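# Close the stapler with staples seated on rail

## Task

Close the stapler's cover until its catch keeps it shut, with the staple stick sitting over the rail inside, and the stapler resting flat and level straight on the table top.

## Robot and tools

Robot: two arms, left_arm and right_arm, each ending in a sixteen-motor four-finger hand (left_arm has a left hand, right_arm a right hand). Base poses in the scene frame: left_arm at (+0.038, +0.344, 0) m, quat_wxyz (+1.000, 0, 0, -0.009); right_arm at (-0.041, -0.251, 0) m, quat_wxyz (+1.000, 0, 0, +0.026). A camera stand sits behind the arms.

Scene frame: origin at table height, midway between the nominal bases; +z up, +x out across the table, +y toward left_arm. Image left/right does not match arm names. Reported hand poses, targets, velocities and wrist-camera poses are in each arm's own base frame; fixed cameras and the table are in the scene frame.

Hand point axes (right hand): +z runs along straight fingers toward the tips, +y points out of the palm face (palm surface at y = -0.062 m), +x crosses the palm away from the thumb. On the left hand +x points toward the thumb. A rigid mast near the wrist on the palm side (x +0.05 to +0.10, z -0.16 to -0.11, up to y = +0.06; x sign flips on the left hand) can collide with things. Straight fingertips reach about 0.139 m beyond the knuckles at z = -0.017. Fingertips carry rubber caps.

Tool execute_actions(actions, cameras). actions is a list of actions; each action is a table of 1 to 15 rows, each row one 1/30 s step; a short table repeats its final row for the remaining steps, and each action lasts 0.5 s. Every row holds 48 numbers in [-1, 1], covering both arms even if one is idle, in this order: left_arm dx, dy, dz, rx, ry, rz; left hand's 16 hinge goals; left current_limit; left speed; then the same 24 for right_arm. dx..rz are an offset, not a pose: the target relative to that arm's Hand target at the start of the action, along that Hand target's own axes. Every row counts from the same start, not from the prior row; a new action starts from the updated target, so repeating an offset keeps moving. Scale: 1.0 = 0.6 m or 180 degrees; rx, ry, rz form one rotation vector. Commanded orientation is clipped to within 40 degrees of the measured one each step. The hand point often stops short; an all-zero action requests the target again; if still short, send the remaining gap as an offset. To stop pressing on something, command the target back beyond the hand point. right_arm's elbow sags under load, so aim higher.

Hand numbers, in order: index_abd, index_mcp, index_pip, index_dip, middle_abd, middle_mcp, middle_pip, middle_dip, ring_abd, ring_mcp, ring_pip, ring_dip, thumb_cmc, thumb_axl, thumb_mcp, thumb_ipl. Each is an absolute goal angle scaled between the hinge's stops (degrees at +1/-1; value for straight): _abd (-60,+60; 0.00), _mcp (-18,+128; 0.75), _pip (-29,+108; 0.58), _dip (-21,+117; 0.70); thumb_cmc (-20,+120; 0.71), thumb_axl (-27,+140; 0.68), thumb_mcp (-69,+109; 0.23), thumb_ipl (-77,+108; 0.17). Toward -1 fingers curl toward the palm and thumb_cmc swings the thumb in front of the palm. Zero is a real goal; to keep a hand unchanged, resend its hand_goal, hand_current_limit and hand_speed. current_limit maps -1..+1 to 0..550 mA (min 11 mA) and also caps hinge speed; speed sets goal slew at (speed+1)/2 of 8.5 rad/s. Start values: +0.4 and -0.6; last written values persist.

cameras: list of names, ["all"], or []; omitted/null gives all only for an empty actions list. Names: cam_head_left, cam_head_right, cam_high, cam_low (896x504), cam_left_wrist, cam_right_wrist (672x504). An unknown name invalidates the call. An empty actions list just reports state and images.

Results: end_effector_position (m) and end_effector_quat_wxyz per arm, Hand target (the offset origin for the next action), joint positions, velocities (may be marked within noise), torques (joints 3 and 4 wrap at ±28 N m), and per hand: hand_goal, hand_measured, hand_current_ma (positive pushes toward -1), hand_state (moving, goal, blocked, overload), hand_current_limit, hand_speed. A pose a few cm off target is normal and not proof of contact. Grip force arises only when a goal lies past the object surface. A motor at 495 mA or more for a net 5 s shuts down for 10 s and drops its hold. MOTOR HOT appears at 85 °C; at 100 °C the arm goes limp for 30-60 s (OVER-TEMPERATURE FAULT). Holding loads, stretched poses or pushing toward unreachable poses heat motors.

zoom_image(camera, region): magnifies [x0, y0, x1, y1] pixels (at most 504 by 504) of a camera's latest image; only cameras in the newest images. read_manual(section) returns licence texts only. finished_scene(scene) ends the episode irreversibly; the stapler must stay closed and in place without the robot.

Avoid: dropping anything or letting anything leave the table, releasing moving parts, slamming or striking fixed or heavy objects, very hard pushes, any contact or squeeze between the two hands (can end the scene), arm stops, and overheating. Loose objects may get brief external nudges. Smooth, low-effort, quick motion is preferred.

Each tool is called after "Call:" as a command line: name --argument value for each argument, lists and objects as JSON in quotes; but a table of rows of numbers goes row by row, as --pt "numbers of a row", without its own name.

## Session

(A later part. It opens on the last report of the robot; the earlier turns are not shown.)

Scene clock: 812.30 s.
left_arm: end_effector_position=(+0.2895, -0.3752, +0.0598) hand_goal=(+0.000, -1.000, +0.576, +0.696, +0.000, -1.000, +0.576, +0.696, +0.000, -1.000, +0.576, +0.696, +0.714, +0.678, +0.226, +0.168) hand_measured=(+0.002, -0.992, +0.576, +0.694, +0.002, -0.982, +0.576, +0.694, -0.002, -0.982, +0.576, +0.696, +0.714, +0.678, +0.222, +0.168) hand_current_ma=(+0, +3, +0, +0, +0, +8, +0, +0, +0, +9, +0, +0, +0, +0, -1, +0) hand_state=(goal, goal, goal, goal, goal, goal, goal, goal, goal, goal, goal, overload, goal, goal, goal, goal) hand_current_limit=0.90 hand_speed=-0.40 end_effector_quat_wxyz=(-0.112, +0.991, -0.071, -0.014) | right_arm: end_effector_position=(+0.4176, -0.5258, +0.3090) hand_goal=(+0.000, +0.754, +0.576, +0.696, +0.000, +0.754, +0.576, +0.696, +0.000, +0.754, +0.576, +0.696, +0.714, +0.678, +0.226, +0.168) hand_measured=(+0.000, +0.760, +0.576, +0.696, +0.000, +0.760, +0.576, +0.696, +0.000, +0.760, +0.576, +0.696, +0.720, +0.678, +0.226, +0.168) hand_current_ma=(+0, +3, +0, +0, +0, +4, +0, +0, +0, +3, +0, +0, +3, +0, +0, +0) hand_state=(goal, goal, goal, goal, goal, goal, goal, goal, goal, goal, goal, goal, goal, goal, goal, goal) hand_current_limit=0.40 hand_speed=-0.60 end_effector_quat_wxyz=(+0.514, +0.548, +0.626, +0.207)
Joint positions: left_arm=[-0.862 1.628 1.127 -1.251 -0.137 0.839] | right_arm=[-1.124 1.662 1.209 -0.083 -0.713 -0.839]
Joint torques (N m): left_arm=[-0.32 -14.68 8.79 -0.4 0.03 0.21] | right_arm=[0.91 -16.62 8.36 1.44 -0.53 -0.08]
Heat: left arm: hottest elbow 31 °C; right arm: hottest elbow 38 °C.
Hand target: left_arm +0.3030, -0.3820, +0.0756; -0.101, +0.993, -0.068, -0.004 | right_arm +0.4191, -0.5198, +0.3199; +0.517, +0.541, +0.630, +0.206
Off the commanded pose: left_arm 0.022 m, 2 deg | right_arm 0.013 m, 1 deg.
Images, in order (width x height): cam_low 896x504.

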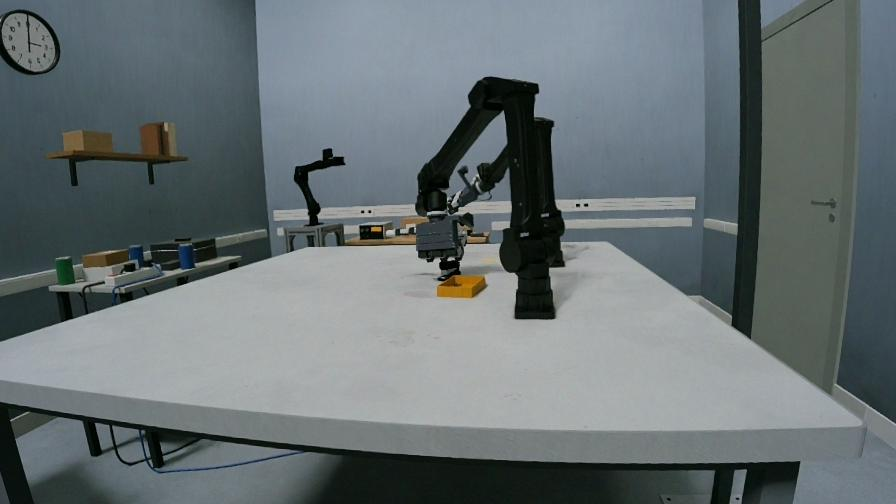

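Call:
execute_actions --actions '[[[-0.005,0.0127,0.057,0,0,0, 0,-1,0.576,0.696, 0,-1,0.576,0.696, 0,-1,0.576,0.696, 0.714,0.678,0.226,0.168, 0.9,-0.4, 0,0,0,0,0,0, 0,0.754,0.576,0.696, 0,0.754,0.576,0.696, 0,0.754,0.576,0.696, 0.714,0.678,0.226,0.168, 0.4,-0.6]]]' --cameras '["cam_low"]'

Call:
zoom_image --camera "cam_low" --region '[425, 235, 475, 285]'

Scene clock: 817.63 s.
left_arm: end_effector_position=(+0.2991, -0.3865, +0.0590) hand_goal=(+0.000, -1.000, +0.576, +0.696, +0.000, -1.000, +0.576, +0.696, +0.000, -1.000, +0.576, +0.696, +0.714, +0.678, +0.226, +0.168) hand_measured=(+0.002, -0.992, +0.576, +0.694, +0.002, -1.000, +0.576, +0.694, -0.002, -0.982, +0.576, +0.696, +0.714, +0.678, +0.222, +0.168) hand_current_ma=(+0, +3, +0, +0, +0, +0, +0, +0, +0, +9, +0, +0, +0, +0, -1, +0) hand_state=(goal, goal, goal, goal, goal, goal, goal, goal, goal, goal, goal, overload, goal, goal, goal, goal) hand_current_limit=0.90 hand_speed=-0.40 end_effector_quat_wxyz=(-0.091, +0.993, -0.070, +0.006) | right_arm: end_effector_position=(+0.4176, -0.5258, +0.3090) hand_goal=(+0.000, +0.754, +0.576, +0.696, +0.000, +0.754, +0.576, +0.696, +0.000, +0.754, +0.576, +0.696, +0.714, +0.678, +0.226, +0.168) hand_measured=(+0.000, +0.760, +0.576, +0.696, +0.000, +0.760, +0.576, +0.696, +0.000, +0.760, +0.576, +0.696, +0.720, +0.678, +0.226, +0.168) hand_current_ma=(+0, +3, +0, +0, +0, +4, +0, +0, +0, +3, +0, +0, +3, +0, +0, +0) hand_state=(goal, goal, goal, goal, goal, goal, goal, goal, goal, goal, goal, goal, goal, goal, goal, goal) hand_current_limit=0.40 hand_speed=-0.60 end_effector_quat_wxyz=(+0.514, +0.548, +0.626, +0.207)
Joint positions: left_arm=[-0.862 1.63 1.122 -1.184 -0.137 0.84] | right_arm=[-1.124 1.662 1.209 -0.083 -0.713 -0.839]
Joint torques (N m): left_arm=[-0.97 -11.63 5.38 0.76 0.08 0.1] | right_arm=[0.97 -16.62 8.36 1.44 -0.53 -0.09]
Heat: left arm: hottest elbow 31 °C; right arm: hottest elbow 38 °C.
Hand target: left_arm +0.2991, -0.3821, +0.0406; -0.101, +0.993, -0.069, -0.004 | right_arm +0.4191, -0.5198, +0.3199; +0.517, +0.541, +0.630, +0.206
Off the commanded pose: left_arm 0.019 m, 2 deg | right_arm 0.013 m, 1 deg.
Images, in order (width x height): cam_low 896x504.

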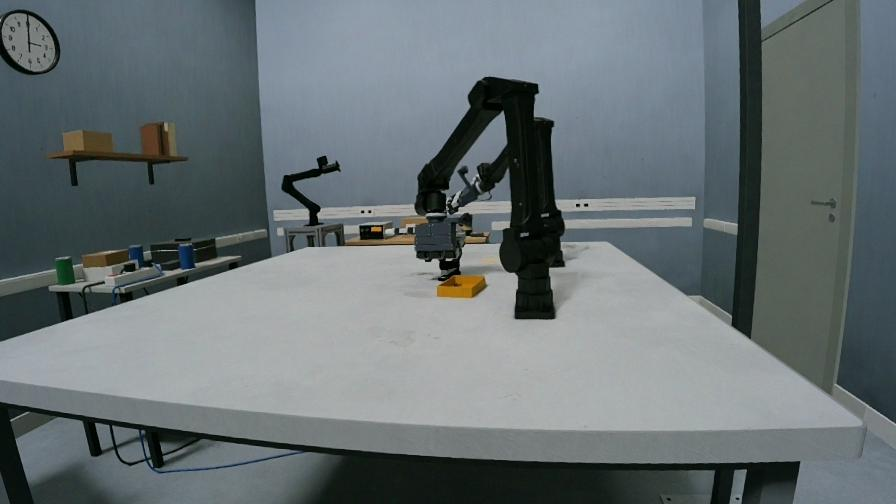

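Scaled by 10.080 from the camera's 896x504 image, which has a finer 1280x720 frame.

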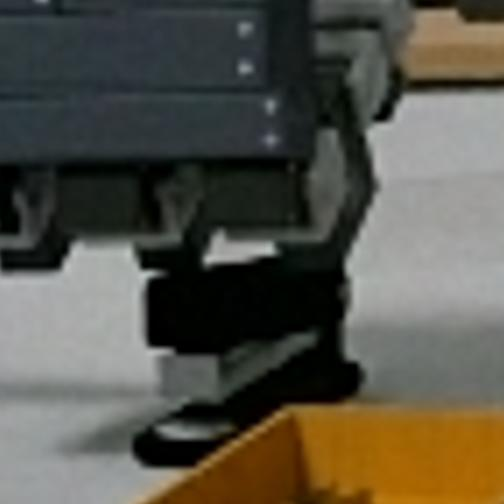

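Call:
execute_actions --actions '[[[-0.014,-0.002,-0.045,0,0,0, 0,-1,0.576,0.696, 0,-1,0.576,0.696, 0,-1,0.576,0.696, 0.714,0.678,0.226,0.168, 0.9,-0.4, 0,0,0,0,0,0, 0,0.754,0.576,0.696, 0,0.754,0.576,0.696, 0,0.754,0.576,0.696, 0.714,0.678,0.226,0.168, 0.4,-0.6]]]' --cameras '["cam_low"]'

Call:
zoom_image --camera "cam_low" --region '[425, 235, 475, 285]'

Scene clock: 823.57 s.
left_arm: end_effector_position=(+0.2918, -0.3778, +0.0581) hand_goal=(+0.000, -1.000, +0.576, +0.696, +0.000, -1.000, +0.576, +0.696, +0.000, -1.000, +0.576, +0.696, +0.714, +0.678, +0.226, +0.168) hand_measured=(+0.002, -0.992, +0.576, +0.694, +0.002, -0.994, +0.576, +0.694, -0.002, -0.982, +0.576, +0.696, +0.714, +0.678, +0.222, +0.168) hand_current_ma=(+0, +3, +0, +0, +0, +1, +0, +0, +0, +9, +0, +0, +0, +0, -1, +0) hand_state=(goal, goal, goal, goal, goal, goal, goal, goal, goal, goal, goal, overload, goal, goal, goal, goal) hand_current_limit=0.90 hand_speed=-0.40 end_effector_quat_wxyz=(-0.106, +0.992, -0.068, -0.009) | right_arm: end_effector_position=(+0.4176, -0.5258, +0.3090) hand_goal=(+0.000, +0.754, +0.576, +0.696, +0.000, +0.754, +0.576, +0.696, +0.000, +0.754, +0.576, +0.696, +0.714, +0.678, +0.226, +0.168) hand_measured=(+0.000, +0.760, +0.576, +0.696, +0.000, +0.760, +0.576, +0.696, +0.000, +0.760, +0.576, +0.696, +0.720, +0.678, +0.226, +0.168) hand_current_ma=(+0, +3, +0, +0, +0, +4, +0, +0, +0, +3, +0, +0, +3, +0, +0, +0) hand_state=(goal, goal, goal, goal, goal, goal, goal, goal, goal, goal, goal, goal, goal, goal, goal, goal) hand_current_limit=0.40 hand_speed=-0.60 end_effector_quat_wxyz=(+0.514, +0.548, +0.626, +0.207)
Joint positions: left_arm=[-0.862 1.629 1.122 -1.23 -0.135 0.834] | right_arm=[-1.124 1.662 1.209 -0.083 -0.713 -0.839]
Joint torques (N m): left_arm=[-2.14 -14.92 7.32 -0.43 0.12 -0.01] | right_arm=[0.91 -16.67 8.36 1.44 -0.53 -0.09]
Heat: left arm: hottest elbow 31 °C; right arm: hottest elbow 38 °C.
Hand target: left_arm +0.2908, -0.3852, +0.0674; -0.101, +0.993, -0.069, -0.004 | right_arm +0.4191, -0.5198, +0.3199; +0.517, +0.541, +0.630, +0.206
Off the commanded pose: left_arm 0.012 m, 1 deg | right_arm 0.013 m, 1 deg.
Images, in order (width x height): cam_low 896x504.

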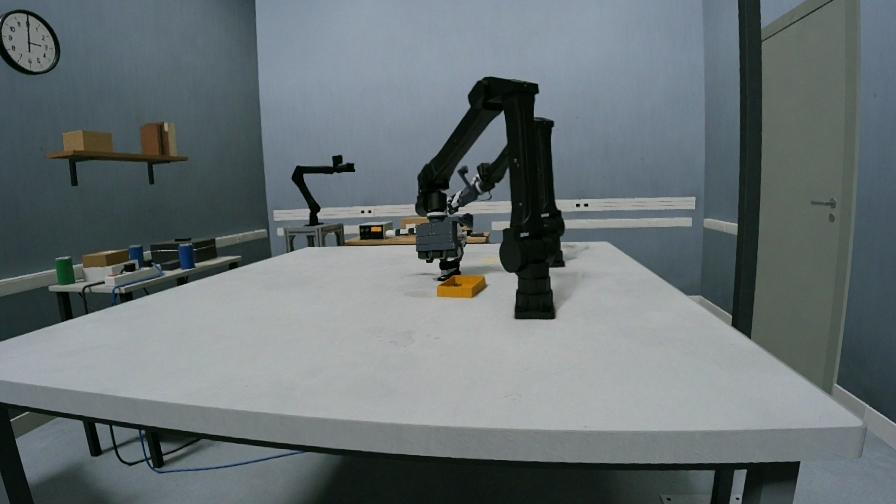

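Scaled by 10.080 from the camera's 896x504 image, which has a finer 1280x720 frame.

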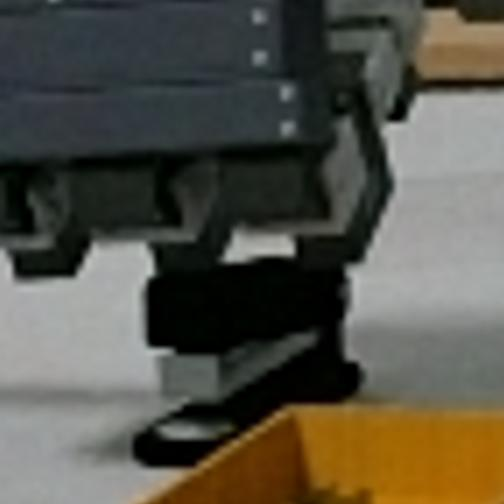

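Call:
execute_actions --actions '[[[-0.0033,-0.0085,0.065,0,0,0, 0,-1,0.576,0.696, 0,-1,0.576,0.696, 0,-1,0.576,0.696, 0.714,0.678,0.226,0.168, 0.9,-0.4, 0,0,0,0,0,0, 0,0.754,0.576,0.696, 0,0.754,0.576,0.696, 0,0.754,0.576,0.696, 0.714,0.678,0.226,0.168, 0.4,-0.6]],[[-0.0,0.0,0.05,0,0,0, 0,-1,0.576,0.696, 0,-1,0.576,0.696, 0,-1,0.576,0.696, 0.714,0.678,0.226,0.168, 0.9,-0.4, 0,0,0,0,0,0, 0,0.754,0.576,0.696, 0,0.754,0.576,0.696, 0,0.754,0.576,0.696, 0.714,0.678,0.226,0.168, 0.4,-0.6]]]' --cameras '["cam_low"]'

Call:
zoom_image --camera "cam_low" --region '[425, 235, 475, 285]'

Scene clock: 828.50 s.
left_arm: end_effector_position=(+0.2963, -0.3721, +0.0560) hand_goal=(+0.000, -1.000, +0.576, +0.696, +0.000, -1.000, +0.576, +0.696, +0.000, -1.000, +0.576, +0.696, +0.714, +0.678, +0.226, +0.168) hand_measured=(+0.002, -0.992, +0.576, +0.694, +0.002, -1.000, +0.576, +0.694, -0.002, -0.982, +0.576, +0.696, +0.714, +0.678, +0.222, +0.168) hand_current_ma=(+0, +3, +0, +0, +0, +0, +0, +0, +0, +9, +0, +0, +0, +0, -1, +0) hand_state=(goal, goal, goal, goal, goal, goal, goal, goal, goal, goal, goal, overload, goal, goal, goal, goal) hand_current_limit=0.90 hand_speed=-0.40 end_effector_quat_wxyz=(-0.078, +0.994, -0.069, +0.024) | right_arm: end_effector_position=(+0.4176, -0.5258, +0.3090) hand_goal=(+0.000, +0.754, +0.576, +0.696, +0.000, +0.754, +0.576, +0.696, +0.000, +0.754, +0.576, +0.696, +0.714, +0.678, +0.226, +0.168) hand_measured=(+0.000, +0.760, +0.576, +0.696, +0.000, +0.760, +0.576, +0.696, +0.000, +0.760, +0.576, +0.696, +0.720, +0.678, +0.226, +0.168) hand_current_ma=(+0, +3, +0, +0, +0, +4, +0, +0, +0, +3, +0, +0, +3, +0, +0, +0) hand_state=(goal, goal, goal, goal, goal, goal, goal, goal, goal, goal, goal, goal, goal, goal, goal, goal) hand_current_limit=0.40 hand_speed=-0.60 end_effector_quat_wxyz=(+0.514, +0.548, +0.626, +0.207)
Joint positions: left_arm=[-0.848 1.58 1.044 -1.111 -0.145 0.855] | right_arm=[-1.124 1.662 1.209 -0.083 -0.713 -0.839]
Joint torques (N m): left_arm=[-1.14 -5.77 3.37 2.33 0.35 0.04] | right_arm=[0.91 -16.62 8.36 1.44 -0.53 -0.08]
Heat: left arm: hottest elbow 31 °C; right arm: hottest elbow 38 °C.
Hand target: left_arm +0.2899, -0.3662, +0.0009; -0.101, +0.993, -0.069, -0.004 | right_arm +0.4191, -0.5198, +0.3199; +0.517, +0.541, +0.630, +0.206
Off the commanded pose: left_arm 0.056 m, 4 deg | right_arm 0.013 m, 1 deg.
Images, in order (width x height): cam_low 896x504.

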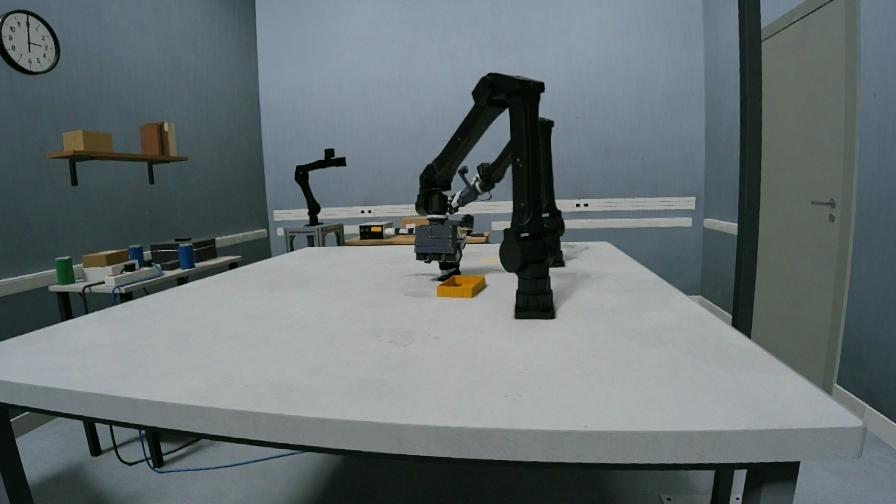

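Scaled by 10.080 from the camera's 896x504 image, which has a finer 1280x720 frame.

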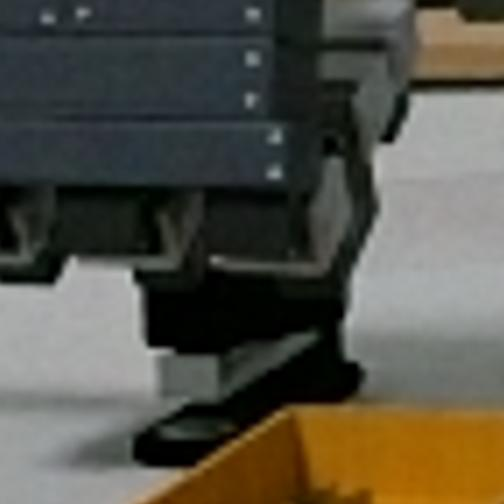

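Call:
zoom_image --camera "cam_low" --region '[433, 256, 463, 286]'

Scaled by 16.800 from the camera's 896x504 image, which has a finer 1280x720 frame.

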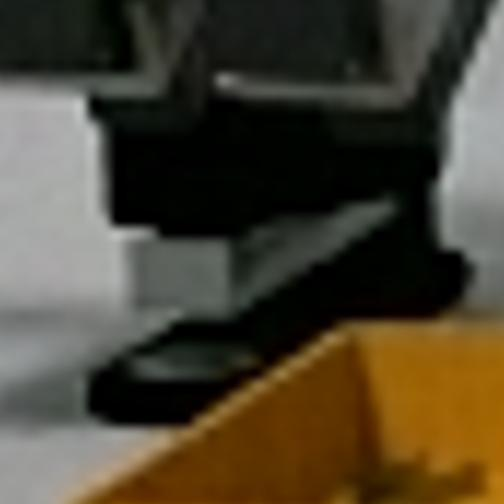

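Call:
execute_actions --actions '[[[0.001,0.0127,-0.08,0,0,0, 0,-1,0.576,0.696, 0,-1,0.576,0.696, 0,-1,0.576,0.696, 0.714,0.678,0.226,0.168, 0.9,-0.4, 0,0,0,0,0,0, 0,0.754,0.576,0.696, 0,0.754,0.576,0.696, 0,0.754,0.576,0.696, 0.714,0.678,0.226,0.168, 0.4,-0.6]],[[0,0.0,-0.075,0,0,0, 0,-1,0.576,0.696, 0,-1,0.576,0.696, 0,-1,0.576,0.696, 0.714,0.678,0.226,0.168, 0.9,-0.4, 0,0,0,0,0,0, 0,0.754,0.576,0.696, 0,0.754,0.576,0.696, 0,0.754,0.576,0.696, 0.714,0.678,0.226,0.168, 0.4,-0.6]]]' --cameras '["cam_low"]'

Call:
zoom_image --camera "cam_low" --region '[425, 235, 475, 285]'

Scene clock: 842.10 s.
left_arm: end_effector_position=(+0.2845, -0.3785, +0.0756) hand_goal=(+0.000, -1.000, +0.576, +0.696, +0.000, -1.000, +0.576, +0.696, +0.000, -1.000, +0.576, +0.696, +0.714, +0.678, +0.226, +0.168) hand_measured=(+0.002, -0.992, +0.576, +0.694, +0.002, -0.992, +0.576, +0.694, -0.002, -0.982, +0.576, +0.696, +0.714, +0.678, +0.222, +0.168) hand_current_ma=(+0, +3, +0, +0, +0, +2, +0, +0, +0, +9, +0, +0, +0, +0, -1, +0) hand_state=(goal, goal, goal, goal, goal, goal, goal, goal, goal, goal, goal, overload, goal, goal, goal, goal) hand_current_limit=0.90 hand_speed=-0.40 end_effector_quat_wxyz=(-0.111, +0.991, -0.068, -0.015) | right_arm: end_effector_position=(+0.4176, -0.5258, +0.3090) hand_goal=(+0.000, +0.754, +0.576, +0.696, +0.000, +0.754, +0.576, +0.696, +0.000, +0.754, +0.576, +0.696, +0.714, +0.678, +0.226, +0.168) hand_measured=(+0.000, +0.760, +0.576, +0.696, +0.000, +0.760, +0.576, +0.696, +0.000, +0.760, +0.576, +0.696, +0.720, +0.678, +0.226, +0.168) hand_current_ma=(+0, +3, +0, +0, +0, +4, +0, +0, +0, +3, +0, +0, +3, +0, +0, +0) hand_state=(goal, goal, goal, goal, goal, goal, goal, goal, goal, goal, goal, goal, goal, goal, goal, goal) hand_current_limit=0.40 hand_speed=-0.60 end_effector_quat_wxyz=(+0.514, +0.548, +0.626, +0.207)
Joint positions: left_arm=[-0.876 1.606 1.147 -1.294 -0.132 0.82] | right_arm=[-1.124 1.662 1.209 -0.083 -0.713 -0.839]
Joint torques (N m): left_arm=[-2.26 -14.21 8.99 -0.38 0.09 0.03] | right_arm=[0.91 -16.56 8.36 1.44 -0.53 -0.08]
Heat: left arm: hottest elbow 31 °C; right arm: hottest elbow 38 °C.
Hand target: left_arm +0.2891, -0.3923, +0.0906; -0.101, +0.993, -0.068, -0.004 | right_arm +0.4191, -0.5198, +0.3199; +0.517, +0.541, +0.630, +0.206
Off the commanded pose: left_arm 0.021 m, 2 deg | right_arm 0.013 m, 1 deg.
Images, in order (width x height): cam_low 896x504.

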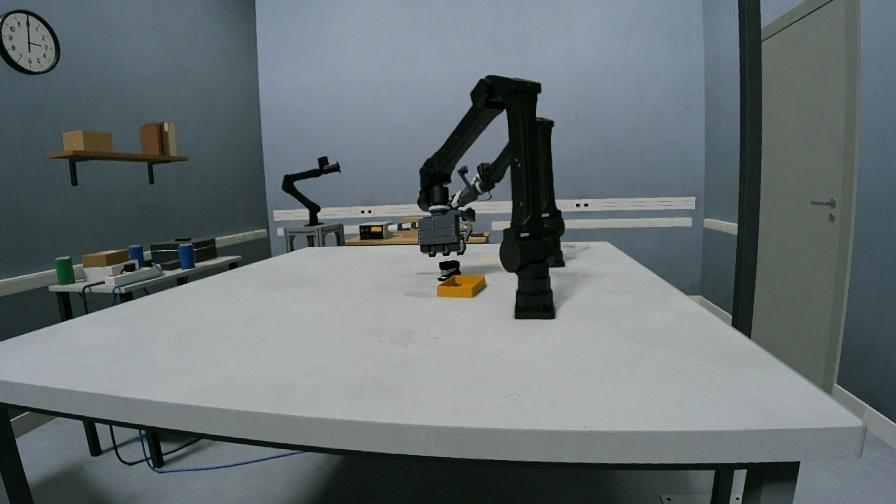

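Scaled by 10.080 from the camera's 896x504 image, which has a finer 1280x720 frame.

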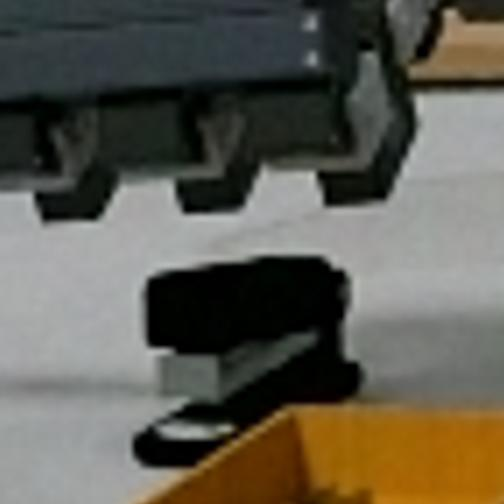

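Call:
execute_actions --actions '[[[0.011,0.022,0.1,0,0,0, 0,-1,0.576,0.696, 0,-1,0.576,0.696, 0,-1,0.576,0.696, 0.714,0.678,0.226,0.168, 0.9,-0.4, 0,0,0,0,0,0, 0,0.754,0.576,0.696, 0,0.754,0.576,0.696, 0,0.754,0.576,0.696, 0.714,0.678,0.226,0.168, 0.4,-0.6]]]' --cameras '["cam_low"]'

Call:
zoom_image --camera "cam_low" --region '[425, 235, 475, 285]'

Scene clock: 846.50 s.
left_arm: end_effector_position=(+0.2995, -0.3971, +0.0583) hand_goal=(+0.000, -1.000, +0.576, +0.696, +0.000, -1.000, +0.576, +0.696, +0.000, -1.000, +0.576, +0.696, +0.714, +0.678, +0.226, +0.168) hand_measured=(+0.002, -0.988, +0.576, +0.694, +0.002, -1.000, +0.576, +0.694, -0.002, -0.984, +0.578, +0.696, +0.712, +0.678, +0.222, +0.168) hand_current_ma=(+0, +4, +0, +0, +0, +0, +0, +0, +0, +8, +0, +0, +0, +0, -1, +0) hand_state=(goal, goal, goal, goal, goal, goal, goal, goal, goal, goal, goal, overload, goal, goal, goal, goal) hand_current_limit=0.90 hand_speed=-0.40 end_effector_quat_wxyz=(-0.083, +0.994, -0.066, +0.011) | right_arm: end_effector_position=(+0.4176, -0.5258, +0.3090) hand_goal=(+0.000, +0.754, +0.576, +0.696, +0.000, +0.754, +0.576, +0.696, +0.000, +0.754, +0.576, +0.696, +0.714, +0.678, +0.226, +0.168) hand_measured=(+0.000, +0.760, +0.576, +0.696, +0.000, +0.760, +0.576, +0.696, +0.000, +0.760, +0.576, +0.696, +0.720, +0.678, +0.226, +0.168) hand_current_ma=(+0, +3, +0, +0, +0, +4, +0, +0, +0, +3, +0, +0, +3, +0, +0, +0) hand_state=(goal, goal, goal, goal, goal, goal, goal, goal, goal, goal, goal, goal, goal, goal, goal, goal) hand_current_limit=0.40 hand_speed=-0.60 end_effector_quat_wxyz=(+0.514, +0.548, +0.626, +0.207)
Joint positions: left_arm=[-0.876 1.641 1.131 -1.167 -0.13 0.821] | right_arm=[-1.124 1.662 1.209 -0.083 -0.713 -0.839]
Joint torques (N m): left_arm=[-1.73 -10.05 5.07 0.83 -0.02 0.06] | right_arm=[0.91 -16.62 8.38 1.44 -0.53 -0.09]
Heat: left arm: hottest elbow 31 °C; right arm: hottest elbow 38 °C.
Hand target: left_arm +0.2942, -0.3940, +0.0290; -0.101, +0.993, -0.069, -0.004 | right_arm +0.4191, -0.5198, +0.3199; +0.517, +0.541, +0.630, +0.206
Off the commanded pose: left_arm 0.030 m, 3 deg | right_arm 0.013 m, 1 deg.
Images, in order (width x height): cam_low 896x504.

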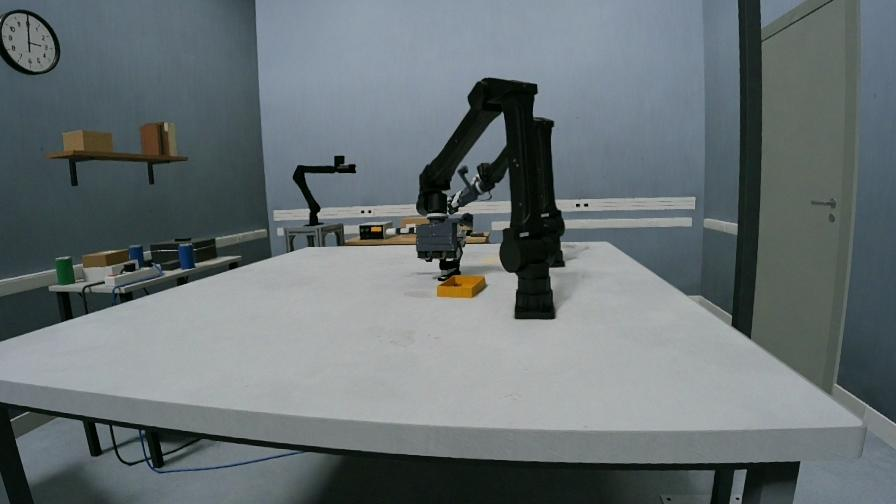

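Scaled by 10.080 from the camera's 896x504 image, which has a finer 1280x720 frame.

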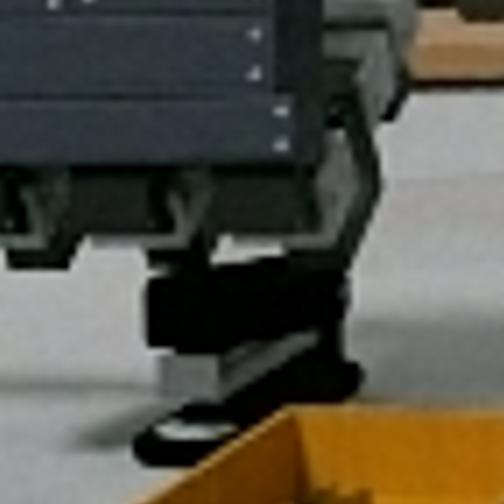

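Call:
execute_actions --actions '[[[-0.0245,-0.02,-0.064,0,0,0, 0,-1,0.576,0.696, 0,-1,0.576,0.696, 0,-1,0.576,0.696, 0.714,0.678,0.226,0.168, 0.9,-0.4, 0,0,0,0,0,0, 0,0.754,0.576,0.696, 0,0.754,0.576,0.696, 0,0.754,0.576,0.696, 0.714,0.678,0.226,0.168, 0.4,-0.6]]]' --cameras '["cam_low"]'

Call:
zoom_image --camera "cam_low" --region '[425, 235, 475, 285]'

Scene clock: 850.03 s.
left_arm: end_effector_position=(+0.2870, -0.3841, +0.0624) hand_goal=(+0.000, -1.000, +0.576, +0.696, +0.000, -1.000, +0.576, +0.696, +0.000, -1.000, +0.576, +0.696, +0.714, +0.678, +0.226, +0.168) hand_measured=(+0.002, -0.988, +0.576, +0.694, +0.002, -0.992, +0.576, +0.694, -0.002, -0.984, +0.578, +0.696, +0.712, +0.678, +0.222, +0.168) hand_current_ma=(+0, +4, +0, +0, +0, +2, +0, +0, +0, +8, +0, +0, +0, +0, -1, +0) hand_state=(goal, goal, goal, goal, goal, goal, goal, goal, goal, goal, goal, overload, goal, goal, goal, goal) hand_current_limit=0.90 hand_speed=-0.40 end_effector_quat_wxyz=(-0.103, +0.993, -0.066, -0.007) | right_arm: end_effector_position=(+0.4176, -0.5258, +0.3090) hand_goal=(+0.000, +0.754, +0.576, +0.696, +0.000, +0.754, +0.576, +0.696, +0.000, +0.754, +0.576, +0.696, +0.714, +0.678, +0.226, +0.168) hand_measured=(+0.000, +0.760, +0.576, +0.696, +0.000, +0.760, +0.576, +0.696, +0.000, +0.760, +0.576, +0.696, +0.720, +0.678, +0.226, +0.168) hand_current_ma=(+0, +3, +0, +0, +0, +4, +0, +0, +0, +3, +0, +0, +3, +0, +0, +0) hand_state=(goal, goal, goal, goal, goal, goal, goal, goal, goal, goal, goal, goal, goal, goal, goal, goal) hand_current_limit=0.40 hand_speed=-0.60 end_effector_quat_wxyz=(+0.514, +0.548, +0.626, +0.207)
Joint positions: left_arm=[-0.88 1.623 1.127 -1.235 -0.13 0.813] | right_arm=[-1.124 1.662 1.209 -0.083 -0.713 -0.839]
Joint torques (N m): left_arm=[-2.67 -15.27 6.39 -0.25 0.05 -0.02] | right_arm=[0.97 -16.62 8.38 1.44 -0.53 -0.08]
Heat: left arm: hottest elbow 31 °C; right arm: hottest elbow 38 °C.
Hand target: left_arm +0.2810, -0.3881, +0.0694; -0.101, +0.993, -0.069, -0.004 | right_arm +0.4191, -0.5198, +0.3199; +0.517, +0.541, +0.630, +0.206
Off the commanded pose: left_arm 0.010 m, 1 deg | right_arm 0.013 m, 1 deg.
Images, in order (width x height): cam_low 896x504.

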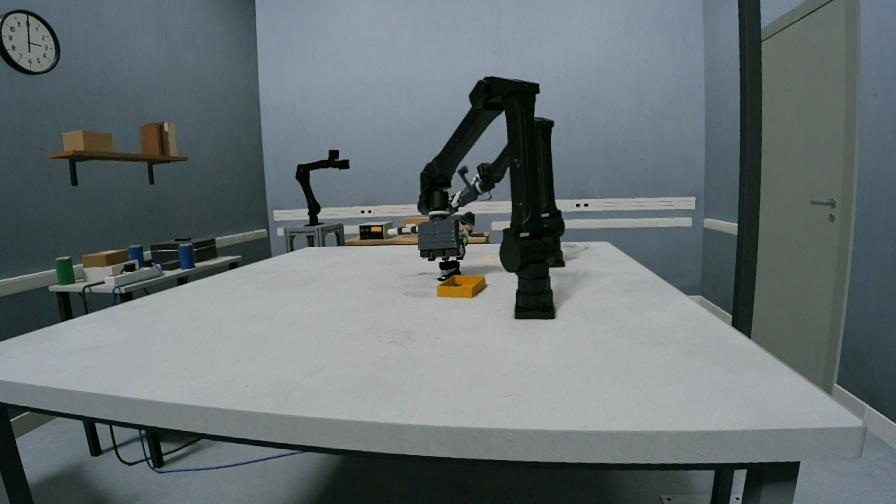

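Scaled by 10.080 from the camera's 896x504 image, which has a finer 1280x720 frame.

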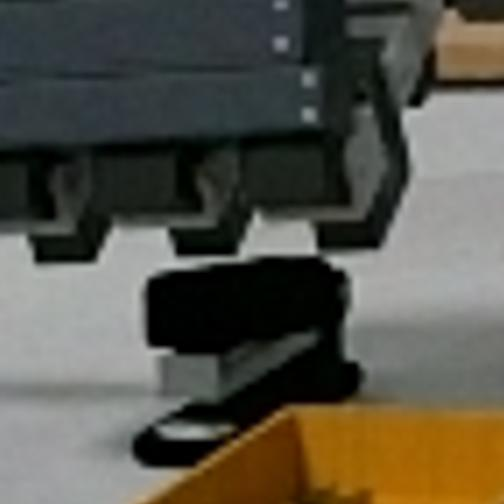

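Call:
execute_actions --actions '[[[0,0,0.1,0,0,0, 0,-1,0.576,0.696, 0,-1,0.576,0.696, 0,-1,0.576,0.696, 0.714,0.678,0.226,0.168, 0.9,-0.4, 0,0,0,0,0,0, 0,0.754,0.576,0.696, 0,0.754,0.576,0.696, 0,0.754,0.576,0.696, 0.714,0.678,0.226,0.168, 0.4,-0.6]]]' --cameras '["cam_low"]'

Call:
zoom_image --camera "cam_low" --region '[425, 235, 475, 285]'

Scene clock: 854.97 s.
left_arm: end_effector_position=(+0.2914, -0.3902, +0.0595) hand_goal=(+0.000, -1.000, +0.576, +0.696, +0.000, -1.000, +0.576, +0.696, +0.000, -1.000, +0.576, +0.696, +0.714, +0.678, +0.226, +0.168) hand_measured=(+0.002, -0.988, +0.578, +0.694, +0.002, -1.000, +0.578, +0.694, -0.002, -0.984, +0.578, +0.696, +0.712, +0.678, +0.222, +0.168) hand_current_ma=(+0, +5, +0, +0, +0, +0, +0, +0, +0, +8, +0, +0, +0, +0, -1, +0) hand_state=(goal, goal, goal, goal, goal, goal, goal, goal, goal, goal, goal, overload, goal, goal, goal, goal) hand_current_limit=0.90 hand_speed=-0.40 end_effector_quat_wxyz=(-0.068, +0.995, -0.065, +0.024) | right_arm: end_effector_position=(+0.4176, -0.5258, +0.3090) hand_goal=(+0.000, +0.754, +0.576, +0.696, +0.000, +0.754, +0.576, +0.696, +0.000, +0.754, +0.576, +0.696, +0.714, +0.678, +0.226, +0.168) hand_measured=(+0.000, +0.760, +0.576, +0.696, +0.000, +0.760, +0.576, +0.696, +0.000, +0.760, +0.576, +0.696, +0.720, +0.678, +0.226, +0.168) hand_current_ma=(+0, +3, +0, +0, +0, +4, +0, +0, +0, +3, +0, +0, +3, +0, +0, +0) hand_state=(goal, goal, goal, goal, goal, goal, goal, goal, goal, goal, goal, goal, goal, goal, goal, goal) hand_current_limit=0.40 hand_speed=-0.60 end_effector_quat_wxyz=(+0.514, +0.548, +0.626, +0.207)
Joint positions: left_arm=[-0.88 1.593 1.067 -1.112 -0.129 0.818] | right_arm=[-1.124 1.662 1.209 -0.083 -0.713 -0.839]
Joint torques (N m): left_arm=[-1.32 -7.71 3.14 1.06 -0.07 0.08] | right_arm=[0.91 -16.56 8.35 1.44 -0.53 -0.08]
Heat: left arm: hottest elbow 31 °C; right arm: hottest elbow 38 °C.
Hand target: left_arm +0.2813, -0.3759, +0.0105; -0.101, +0.993, -0.069, -0.004 | right_arm +0.4191, -0.5198, +0.3199; +0.517, +0.541, +0.630, +0.206
Off the commanded pose: left_arm 0.052 m, 5 deg | right_arm 0.013 m, 1 deg.
Images, in order (width x height): cam_low 896x504.

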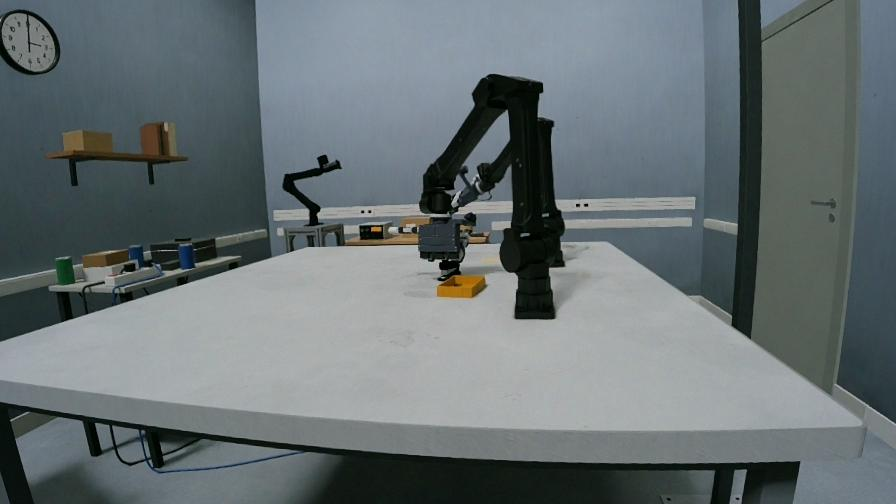

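Scaled by 10.080 from the camera's 896x504 image, which has a finer 1280x720 frame.

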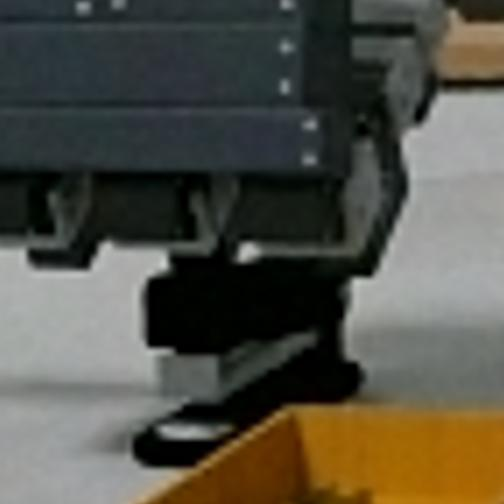

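Call:
execute_actions --actions '[[[-0.005,0,0.05,0.02,-0.015,0, 0,-1,0.576,0.696, 0,-1,0.576,0.696, 0,-1,0.576,0.696, 0.714,0.678,0.226,0.168, 0.9,-0.4, 0,0,0,0,0,0, 0,0.754,0.576,0.696, 0,0.754,0.576,0.696, 0,0.754,0.576,0.696, 0.714,0.678,0.226,0.168, 0.4,-0.6]]]' --cameras '["cam_low"]'

Call:
zoom_image --camera "cam_low" --region '[425, 235, 475, 285]'

Scene clock: 858.43 s.
left_arm: end_effector_position=(+0.2916, -0.3898, +0.0582) hand_goal=(+0.000, -1.000, +0.576, +0.696, +0.000, -1.000, +0.576, +0.696, +0.000, -1.000, +0.576, +0.696, +0.714, +0.678, +0.226, +0.168) hand_measured=(+0.002, -0.988, +0.578, +0.694, +0.002, -1.000, +0.578, +0.694, -0.002, -0.984, +0.578, +0.696, +0.712, +0.678, +0.222, +0.168) hand_current_ma=(+0, +5, +0, +0, +0, +0, +0, +0, +0, +8, +0, +0, +0, +0, -1, +0) hand_state=(goal, goal, goal, goal, goal, goal, goal, goal, goal, goal, goal, overload, goal, goal, goal, goal) hand_current_limit=0.90 hand_speed=-0.40 end_effector_quat_wxyz=(-0.073, +0.995, -0.066, +0.022) | right_arm: end_effector_position=(+0.4176, -0.5258, +0.3090) hand_goal=(+0.000, +0.754, +0.576, +0.696, +0.000, +0.754, +0.576, +0.696, +0.000, +0.754, +0.576, +0.696, +0.714, +0.678, +0.226, +0.168) hand_measured=(+0.000, +0.760, +0.576, +0.696, +0.000, +0.760, +0.576, +0.696, +0.000, +0.760, +0.576, +0.696, +0.720, +0.678, +0.226, +0.168) hand_current_ma=(+0, +3, +0, +0, +0, +4, +0, +0, +0, +3, +0, +0, +3, +0, +0, +0) hand_state=(goal, goal, goal, goal, goal, goal, goal, goal, goal, goal, goal, goal, goal, goal, goal, goal) hand_current_limit=0.40 hand_speed=-0.60 end_effector_quat_wxyz=(+0.514, +0.548, +0.626, +0.207)
Joint positions: left_arm=[-0.88 1.599 1.073 -1.12 -0.131 0.818] | right_arm=[-1.124 1.662 1.209 -0.083 -0.713 -0.839]
Joint torques (N m): left_arm=[-1.49 -3.49 3.04 0.44 -0.53 -0.01] | right_arm=[0.85 -16.62 8.36 1.44 -0.53 -0.09]
Heat: left arm: hottest shoulder 30 °C; right arm: hottest elbow 38 °C.
Hand target: left_arm +0.2786, -0.3696, -0.0187; -0.133, +0.989, -0.066, -0.025 | right_arm +0.4191, -0.5198, +0.3199; +0.517, +0.541, +0.630, +0.206
Off the commanded pose: left_arm 0.081 m, 9 deg | right_arm 0.013 m, 1 deg.
Images, in order (width x height): cam_low 896x504.

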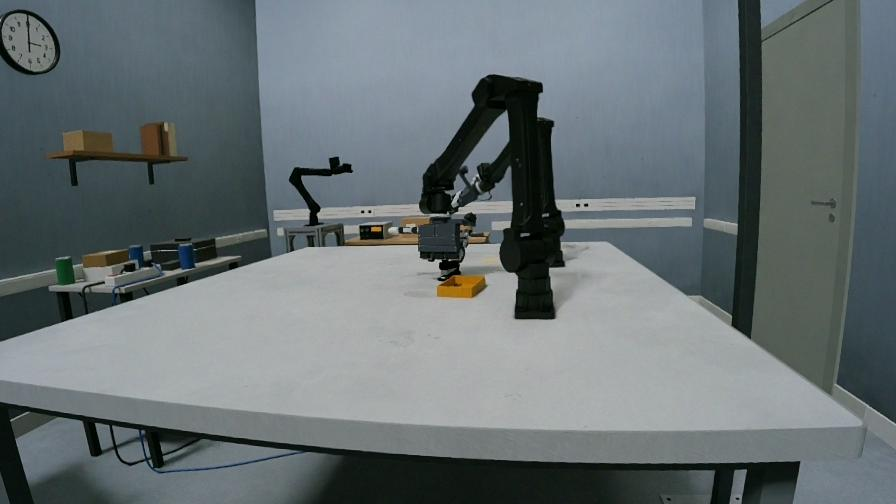

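Scaled by 10.080 from the camera's 896x504 image, which has a finer 1280x720 frame.

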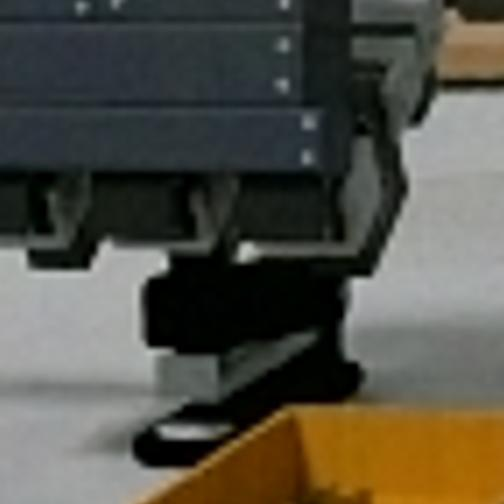

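Call:
execute_actions --actions '[[[-0.003,0,0.06,0.01,-0.01,0, 0,-1,0.576,0.696, 0,-1,0.576,0.696, 0,-1,0.576,0.696, 0.714,0.678,0.226,0.168, 0.9,-0.4, 0,0,0,0,0,0, 0,0.754,0.576,0.696, 0,0.754,0.576,0.696, 0,0.754,0.576,0.696, 0.714,0.678,0.226,0.168, 0.4,-0.6]]]' --cameras '["cam_low"]'

Call:
zoom_image --camera "cam_low" --region '[433, 256, 463, 286]'

Scene clock: 861.50 s.
left_arm: end_effector_position=(+0.2904, -0.3881, +0.0546) hand_goal=(+0.000, -1.000, +0.576, +0.696, +0.000, -1.000, +0.576, +0.696, +0.000, -1.000, +0.576, +0.696, +0.714, +0.678, +0.226, +0.168) hand_measured=(+0.002, -0.988, +0.578, +0.694, +0.002, -1.002, +0.578, +0.694, -0.002, -0.984, +0.578, +0.696, +0.712, +0.678, +0.222, +0.168) hand_current_ma=(+0, +5, +0, +0, +0, +0, +0, +0, +0, +8, +0, +0, +0, +0, -1, +0) hand_state=(goal, goal, goal, goal, goal, goal, goal, goal, goal, goal, goal, overload, goal, goal, goal, goal) hand_current_limit=0.90 hand_speed=-0.40 end_effector_quat_wxyz=(-0.076, +0.995, -0.066, +0.019) | right_arm: end_effector_position=(+0.4176, -0.5258, +0.3090) hand_goal=(+0.000, +0.754, +0.576, +0.696, +0.000, +0.754, +0.576, +0.696, +0.000, +0.754, +0.576, +0.696, +0.714, +0.678, +0.226, +0.168) hand_measured=(+0.000, +0.760, +0.576, +0.696, +0.000, +0.760, +0.576, +0.696, +0.000, +0.760, +0.576, +0.696, +0.720, +0.678, +0.226, +0.168) hand_current_ma=(+0, +3, +0, +0, +0, +4, +0, +0, +0, +3, +0, +0, +3, +0, +0, +0) hand_state=(goal, goal, goal, goal, goal, goal, goal, goal, goal, goal, goal, goal, goal, goal, goal, goal) hand_current_limit=0.40 hand_speed=-0.60 end_effector_quat_wxyz=(+0.514, +0.548, +0.626, +0.207)
Joint positions: left_arm=[-0.88 1.604 1.069 -1.12 -0.132 0.818] | right_arm=[-1.124 1.662 1.209 -0.083 -0.713 -0.839]
Joint torques (N m): left_arm=[-1.03 -0.67 0.77 1.59 -0.58 0] | right_arm=[0.91 -16.56 8.36 1.44 -0.53 -0.08]
Heat: left arm: hottest shoulder 30 °C; right arm: hottest elbow 38 °C.
Hand target: left_arm +0.2757, -0.3598, -0.0533; -0.150, +0.986, -0.064, -0.040 | right_arm +0.4191, -0.5198, +0.3199; +0.517, +0.541, +0.630, +0.206
Off the commanded pose: left_arm 0.112 m, 11 deg | right_arm 0.013 m, 1 deg.
Images, in order (width x height): cam_low 896x504.

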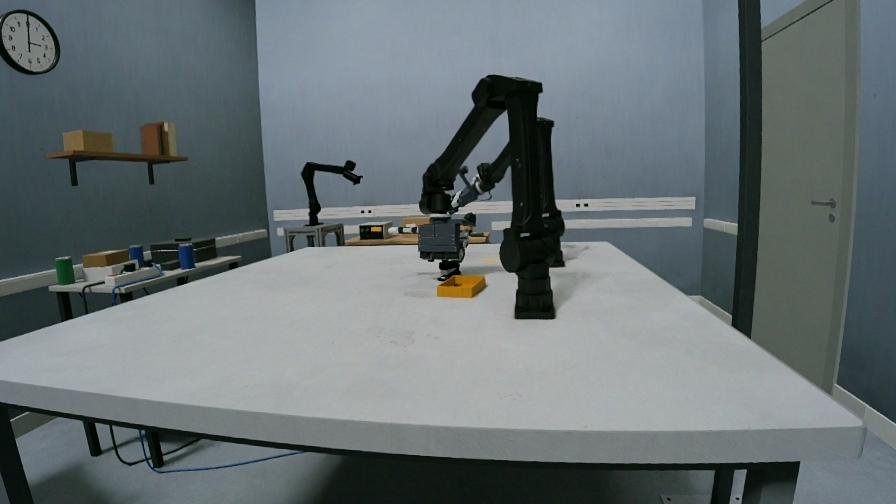

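Scaled by 16.800 from the camera's 896x504 image, which has a finer 1280x720 frame.

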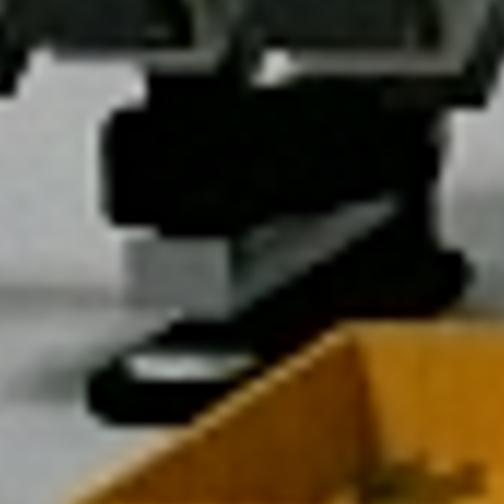

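Call:
execute_actions --actions '[[[-0.003,0,0.07,0.005,-0.005,0, 0,-1,0.576,0.696, 0,-1,0.576,0.696, 0,-1,0.576,0.696, 0.714,0.678,0.226,0.168, 0.9,-0.4, 0,0,0,0,0,0, 0,0.754,0.576,0.696, 0,0.754,0.576,0.696, 0,0.754,0.576,0.696, 0.714,0.678,0.226,0.168, 0.4,-0.6]]]' --cameras '["cam_low"]'

Call:
zoom_image --camera "cam_low" --region '[433, 256, 463, 286]'

Scene clock: 864.80 s.
left_arm: end_effector_position=(+0.2928, -0.3937, +0.0545) hand_goal=(+0.000, -1.000, +0.576, +0.696, +0.000, -1.000, +0.576, +0.696, +0.000, -1.000, +0.576, +0.696, +0.714, +0.678, +0.226, +0.168) hand_measured=(+0.002, -0.988, +0.578, +0.694, +0.002, -1.002, +0.578, +0.694, -0.002, -0.984, +0.578, +0.696, +0.712, +0.678, +0.222, +0.168) hand_current_ma=(+0, +5, +0, +0, +0, +0, +0, +0, +0, +8, +0, +0, +0, +0, -1, +0) hand_state=(goal, goal, goal, goal, goal, goal, goal, goal, goal, goal, goal, overload, goal, goal, goal, goal) hand_current_limit=0.90 hand_speed=-0.40 end_effector_quat_wxyz=(-0.058, +0.995, -0.070, +0.033) | right_arm: end_effector_position=(+0.4176, -0.5258, +0.3090) hand_goal=(+0.000, +0.754, +0.576, +0.696, +0.000, +0.754, +0.576, +0.696, +0.000, +0.754, +0.576, +0.696, +0.714, +0.678, +0.226, +0.168) hand_measured=(+0.000, +0.760, +0.576, +0.696, +0.000, +0.760, +0.576, +0.696, +0.000, +0.760, +0.576, +0.696, +0.720, +0.678, +0.226, +0.168) hand_current_ma=(+0, +3, +0, +0, +0, +4, +0, +0, +0, +3, +0, +0, +3, +0, +0, +0) hand_state=(goal, goal, goal, goal, goal, goal, goal, goal, goal, goal, goal, goal, goal, goal, goal, goal) hand_current_limit=0.40 hand_speed=-0.60 end_effector_quat_wxyz=(+0.514, +0.548, +0.626, +0.207)
Joint positions: left_arm=[-0.88 1.596 1.051 -1.065 -0.127 0.829] | right_arm=[-1.124 1.662 1.209 -0.083 -0.713 -0.839]
Joint torques (N m): left_arm=[-0.38 2.08 -2.26 1.99 -0.87 -0.05] | right_arm=[0.91 -16.62 8.38 1.43 -0.53 -0.09]
Heat: left arm: hottest shoulder 30 °C; right arm: hottest elbow 38 °C.
Hand target: left_arm +0.2714, -0.3469, -0.0931; -0.158, +0.984, -0.064, -0.047 | right_arm +0.4191, -0.5198, +0.3199; +0.517, +0.541, +0.630, +0.206
Off the commanded pose: left_arm 0.156 m, 15 deg | right_arm 0.013 m, 1 deg.
Images, in order (width x height): cam_low 896x504.

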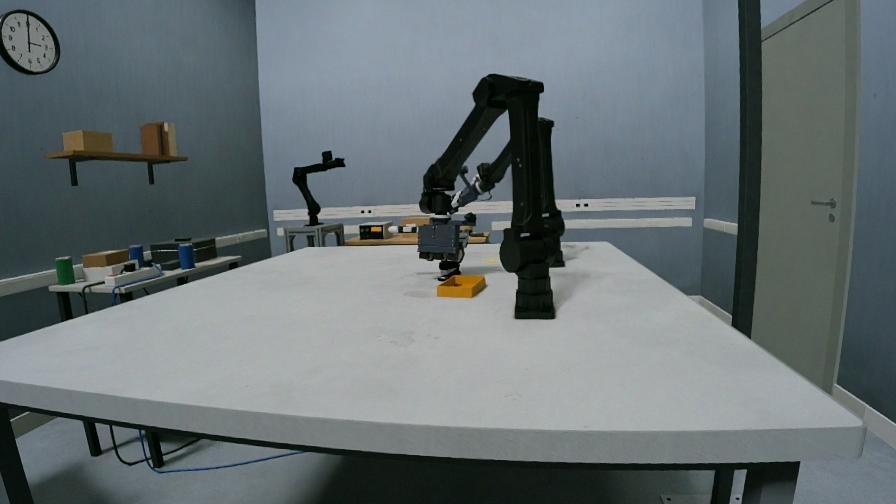

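Scaled by 16.800 from the camera's 896x504 image, which has a finer 1280x720 frame.

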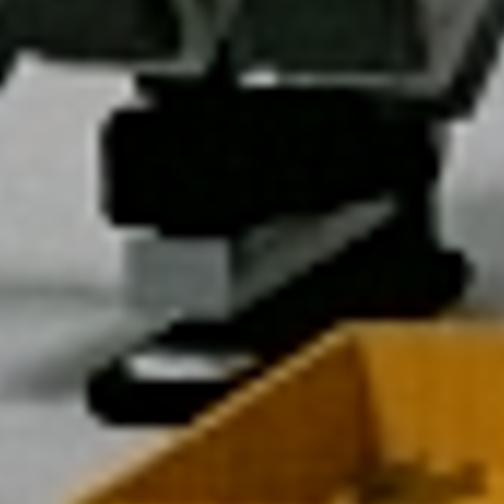

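Call:
execute_actions --actions '[[[0.008,-0.002,-0.16,-0.02,0.015,0, 0,-1,0.576,0.696, 0,-1,0.576,0.696, 0,-1,0.576,0.696, 0.714,0.678,0.226,0.168, 0.9,-0.4, 0,0,0,0,0,0, 0,0.754,0.576,0.696, 0,0.754,0.576,0.696, 0,0.754,0.576,0.696, 0.714,0.678,0.226,0.168, 0.4,-0.6]],[[0,-0.01,-0.22,-0.015,0.015,0, 0,-1,0.576,0.696, 0,-1,0.576,0.696, 0,-1,0.576,0.696, 0.714,0.678,0.226,0.168, 0.9,-0.4, 0,0,0,0,0,0, 0,0.754,0.576,0.696, 0,0.754,0.576,0.696, 0,0.754,0.576,0.696, 0.714,0.678,0.226,0.168, 0.4,-0.6]]]' --cameras '["cam_low"]'

Call:
zoom_image --camera "cam_low" --region '[433, 256, 463, 286]'

Scene clock: 885.57 s.
left_arm: end_effector_position=(+0.2870, -0.3912, +0.1136) hand_goal=(+0.000, -1.000, +0.576, +0.696, +0.000, -1.000, +0.576, +0.696, +0.000, -1.000, +0.576, +0.696, +0.714, +0.678, +0.226, +0.168) hand_measured=(+0.002, -0.988, +0.578, +0.694, +0.002, -0.992, +0.578, +0.694, -0.002, -0.984, +0.578, +0.696, +0.712, +0.678, +0.222, +0.168) hand_current_ma=(+0, +5, +0, +0, +0, +2, +0, +0, +0, +8, +0, +0, +0, +0, -1, +0) hand_state=(goal, goal, goal, goal, goal, goal, goal, goal, goal, goal, goal, overload, goal, goal, goal, goal) hand_current_limit=0.90 hand_speed=-0.40 end_effector_quat_wxyz=(-0.109, +0.992, -0.066, -0.013) | right_arm: end_effector_position=(+0.4176, -0.5258, +0.3090) hand_goal=(+0.000, +0.754, +0.576, +0.696, +0.000, +0.754, +0.576, +0.696, +0.000, +0.754, +0.576, +0.696, +0.714, +0.678, +0.226, +0.168) hand_measured=(+0.000, +0.760, +0.576, +0.696, +0.000, +0.760, +0.576, +0.696, +0.000, +0.760, +0.576, +0.696, +0.720, +0.678, +0.226, +0.168) hand_current_ma=(+0, +3, +0, +0, +0, +4, +0, +0, +0, +3, +0, +0, +3, +0, +0, +0) hand_state=(goal, goal, goal, goal, goal, goal, goal, goal, goal, goal, goal, goal, goal, goal, goal, goal) hand_current_limit=0.40 hand_speed=-0.60 end_effector_quat_wxyz=(+0.514, +0.548, +0.626, +0.207)
Joint positions: left_arm=[-0.89 1.591 1.235 -1.395 -0.128 0.802] | right_arm=[-1.124 1.662 1.209 -0.083 -0.713 -0.839]
Joint torques (N m): left_arm=[-2.49 -14.1 9.14 -0.39 0.05 0] | right_arm=[0.91 -16.56 8.38 1.44 -0.53 -0.08]
Heat: left arm: hottest shoulder 29 °C; right arm: hottest elbow 38 °C.
Hand target: left_arm +0.2885, -0.4043, +0.1265; -0.101, +0.993, -0.068, -0.004 | right_arm +0.4191, -0.5198, +0.3199; +0.517, +0.541, +0.630, +0.206
Off the commanded pose: left_arm 0.019 m, 1 deg | right_arm 0.013 m, 1 deg.
Images, in order (width x height): cam_low 896x504.

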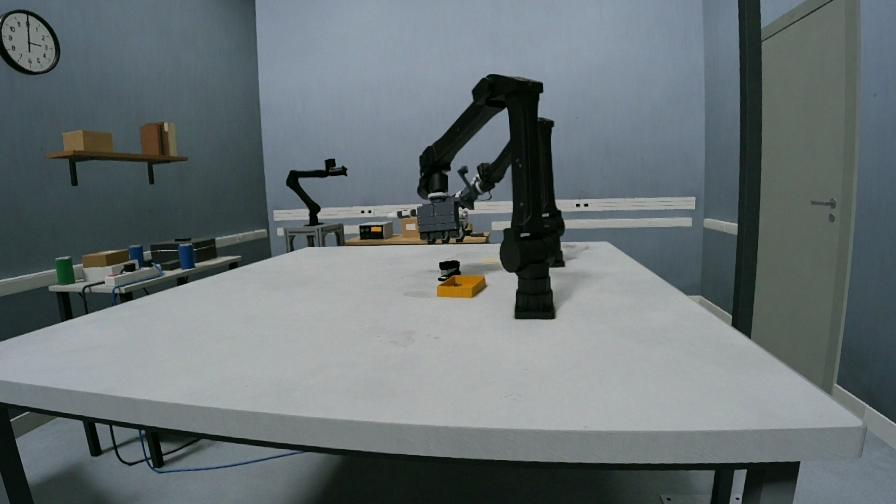

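Scaled by 16.800 from the camera's 896x504 image, which has a finer 1280x720 frame.

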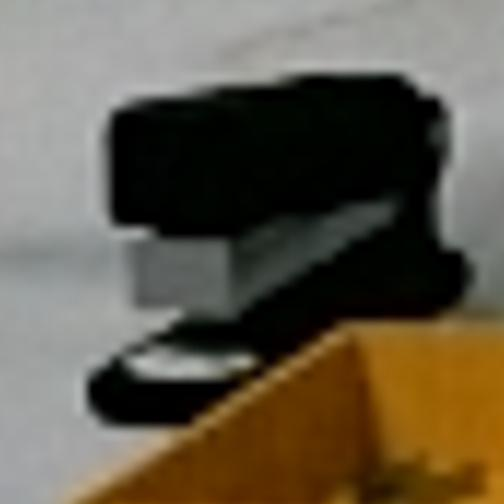

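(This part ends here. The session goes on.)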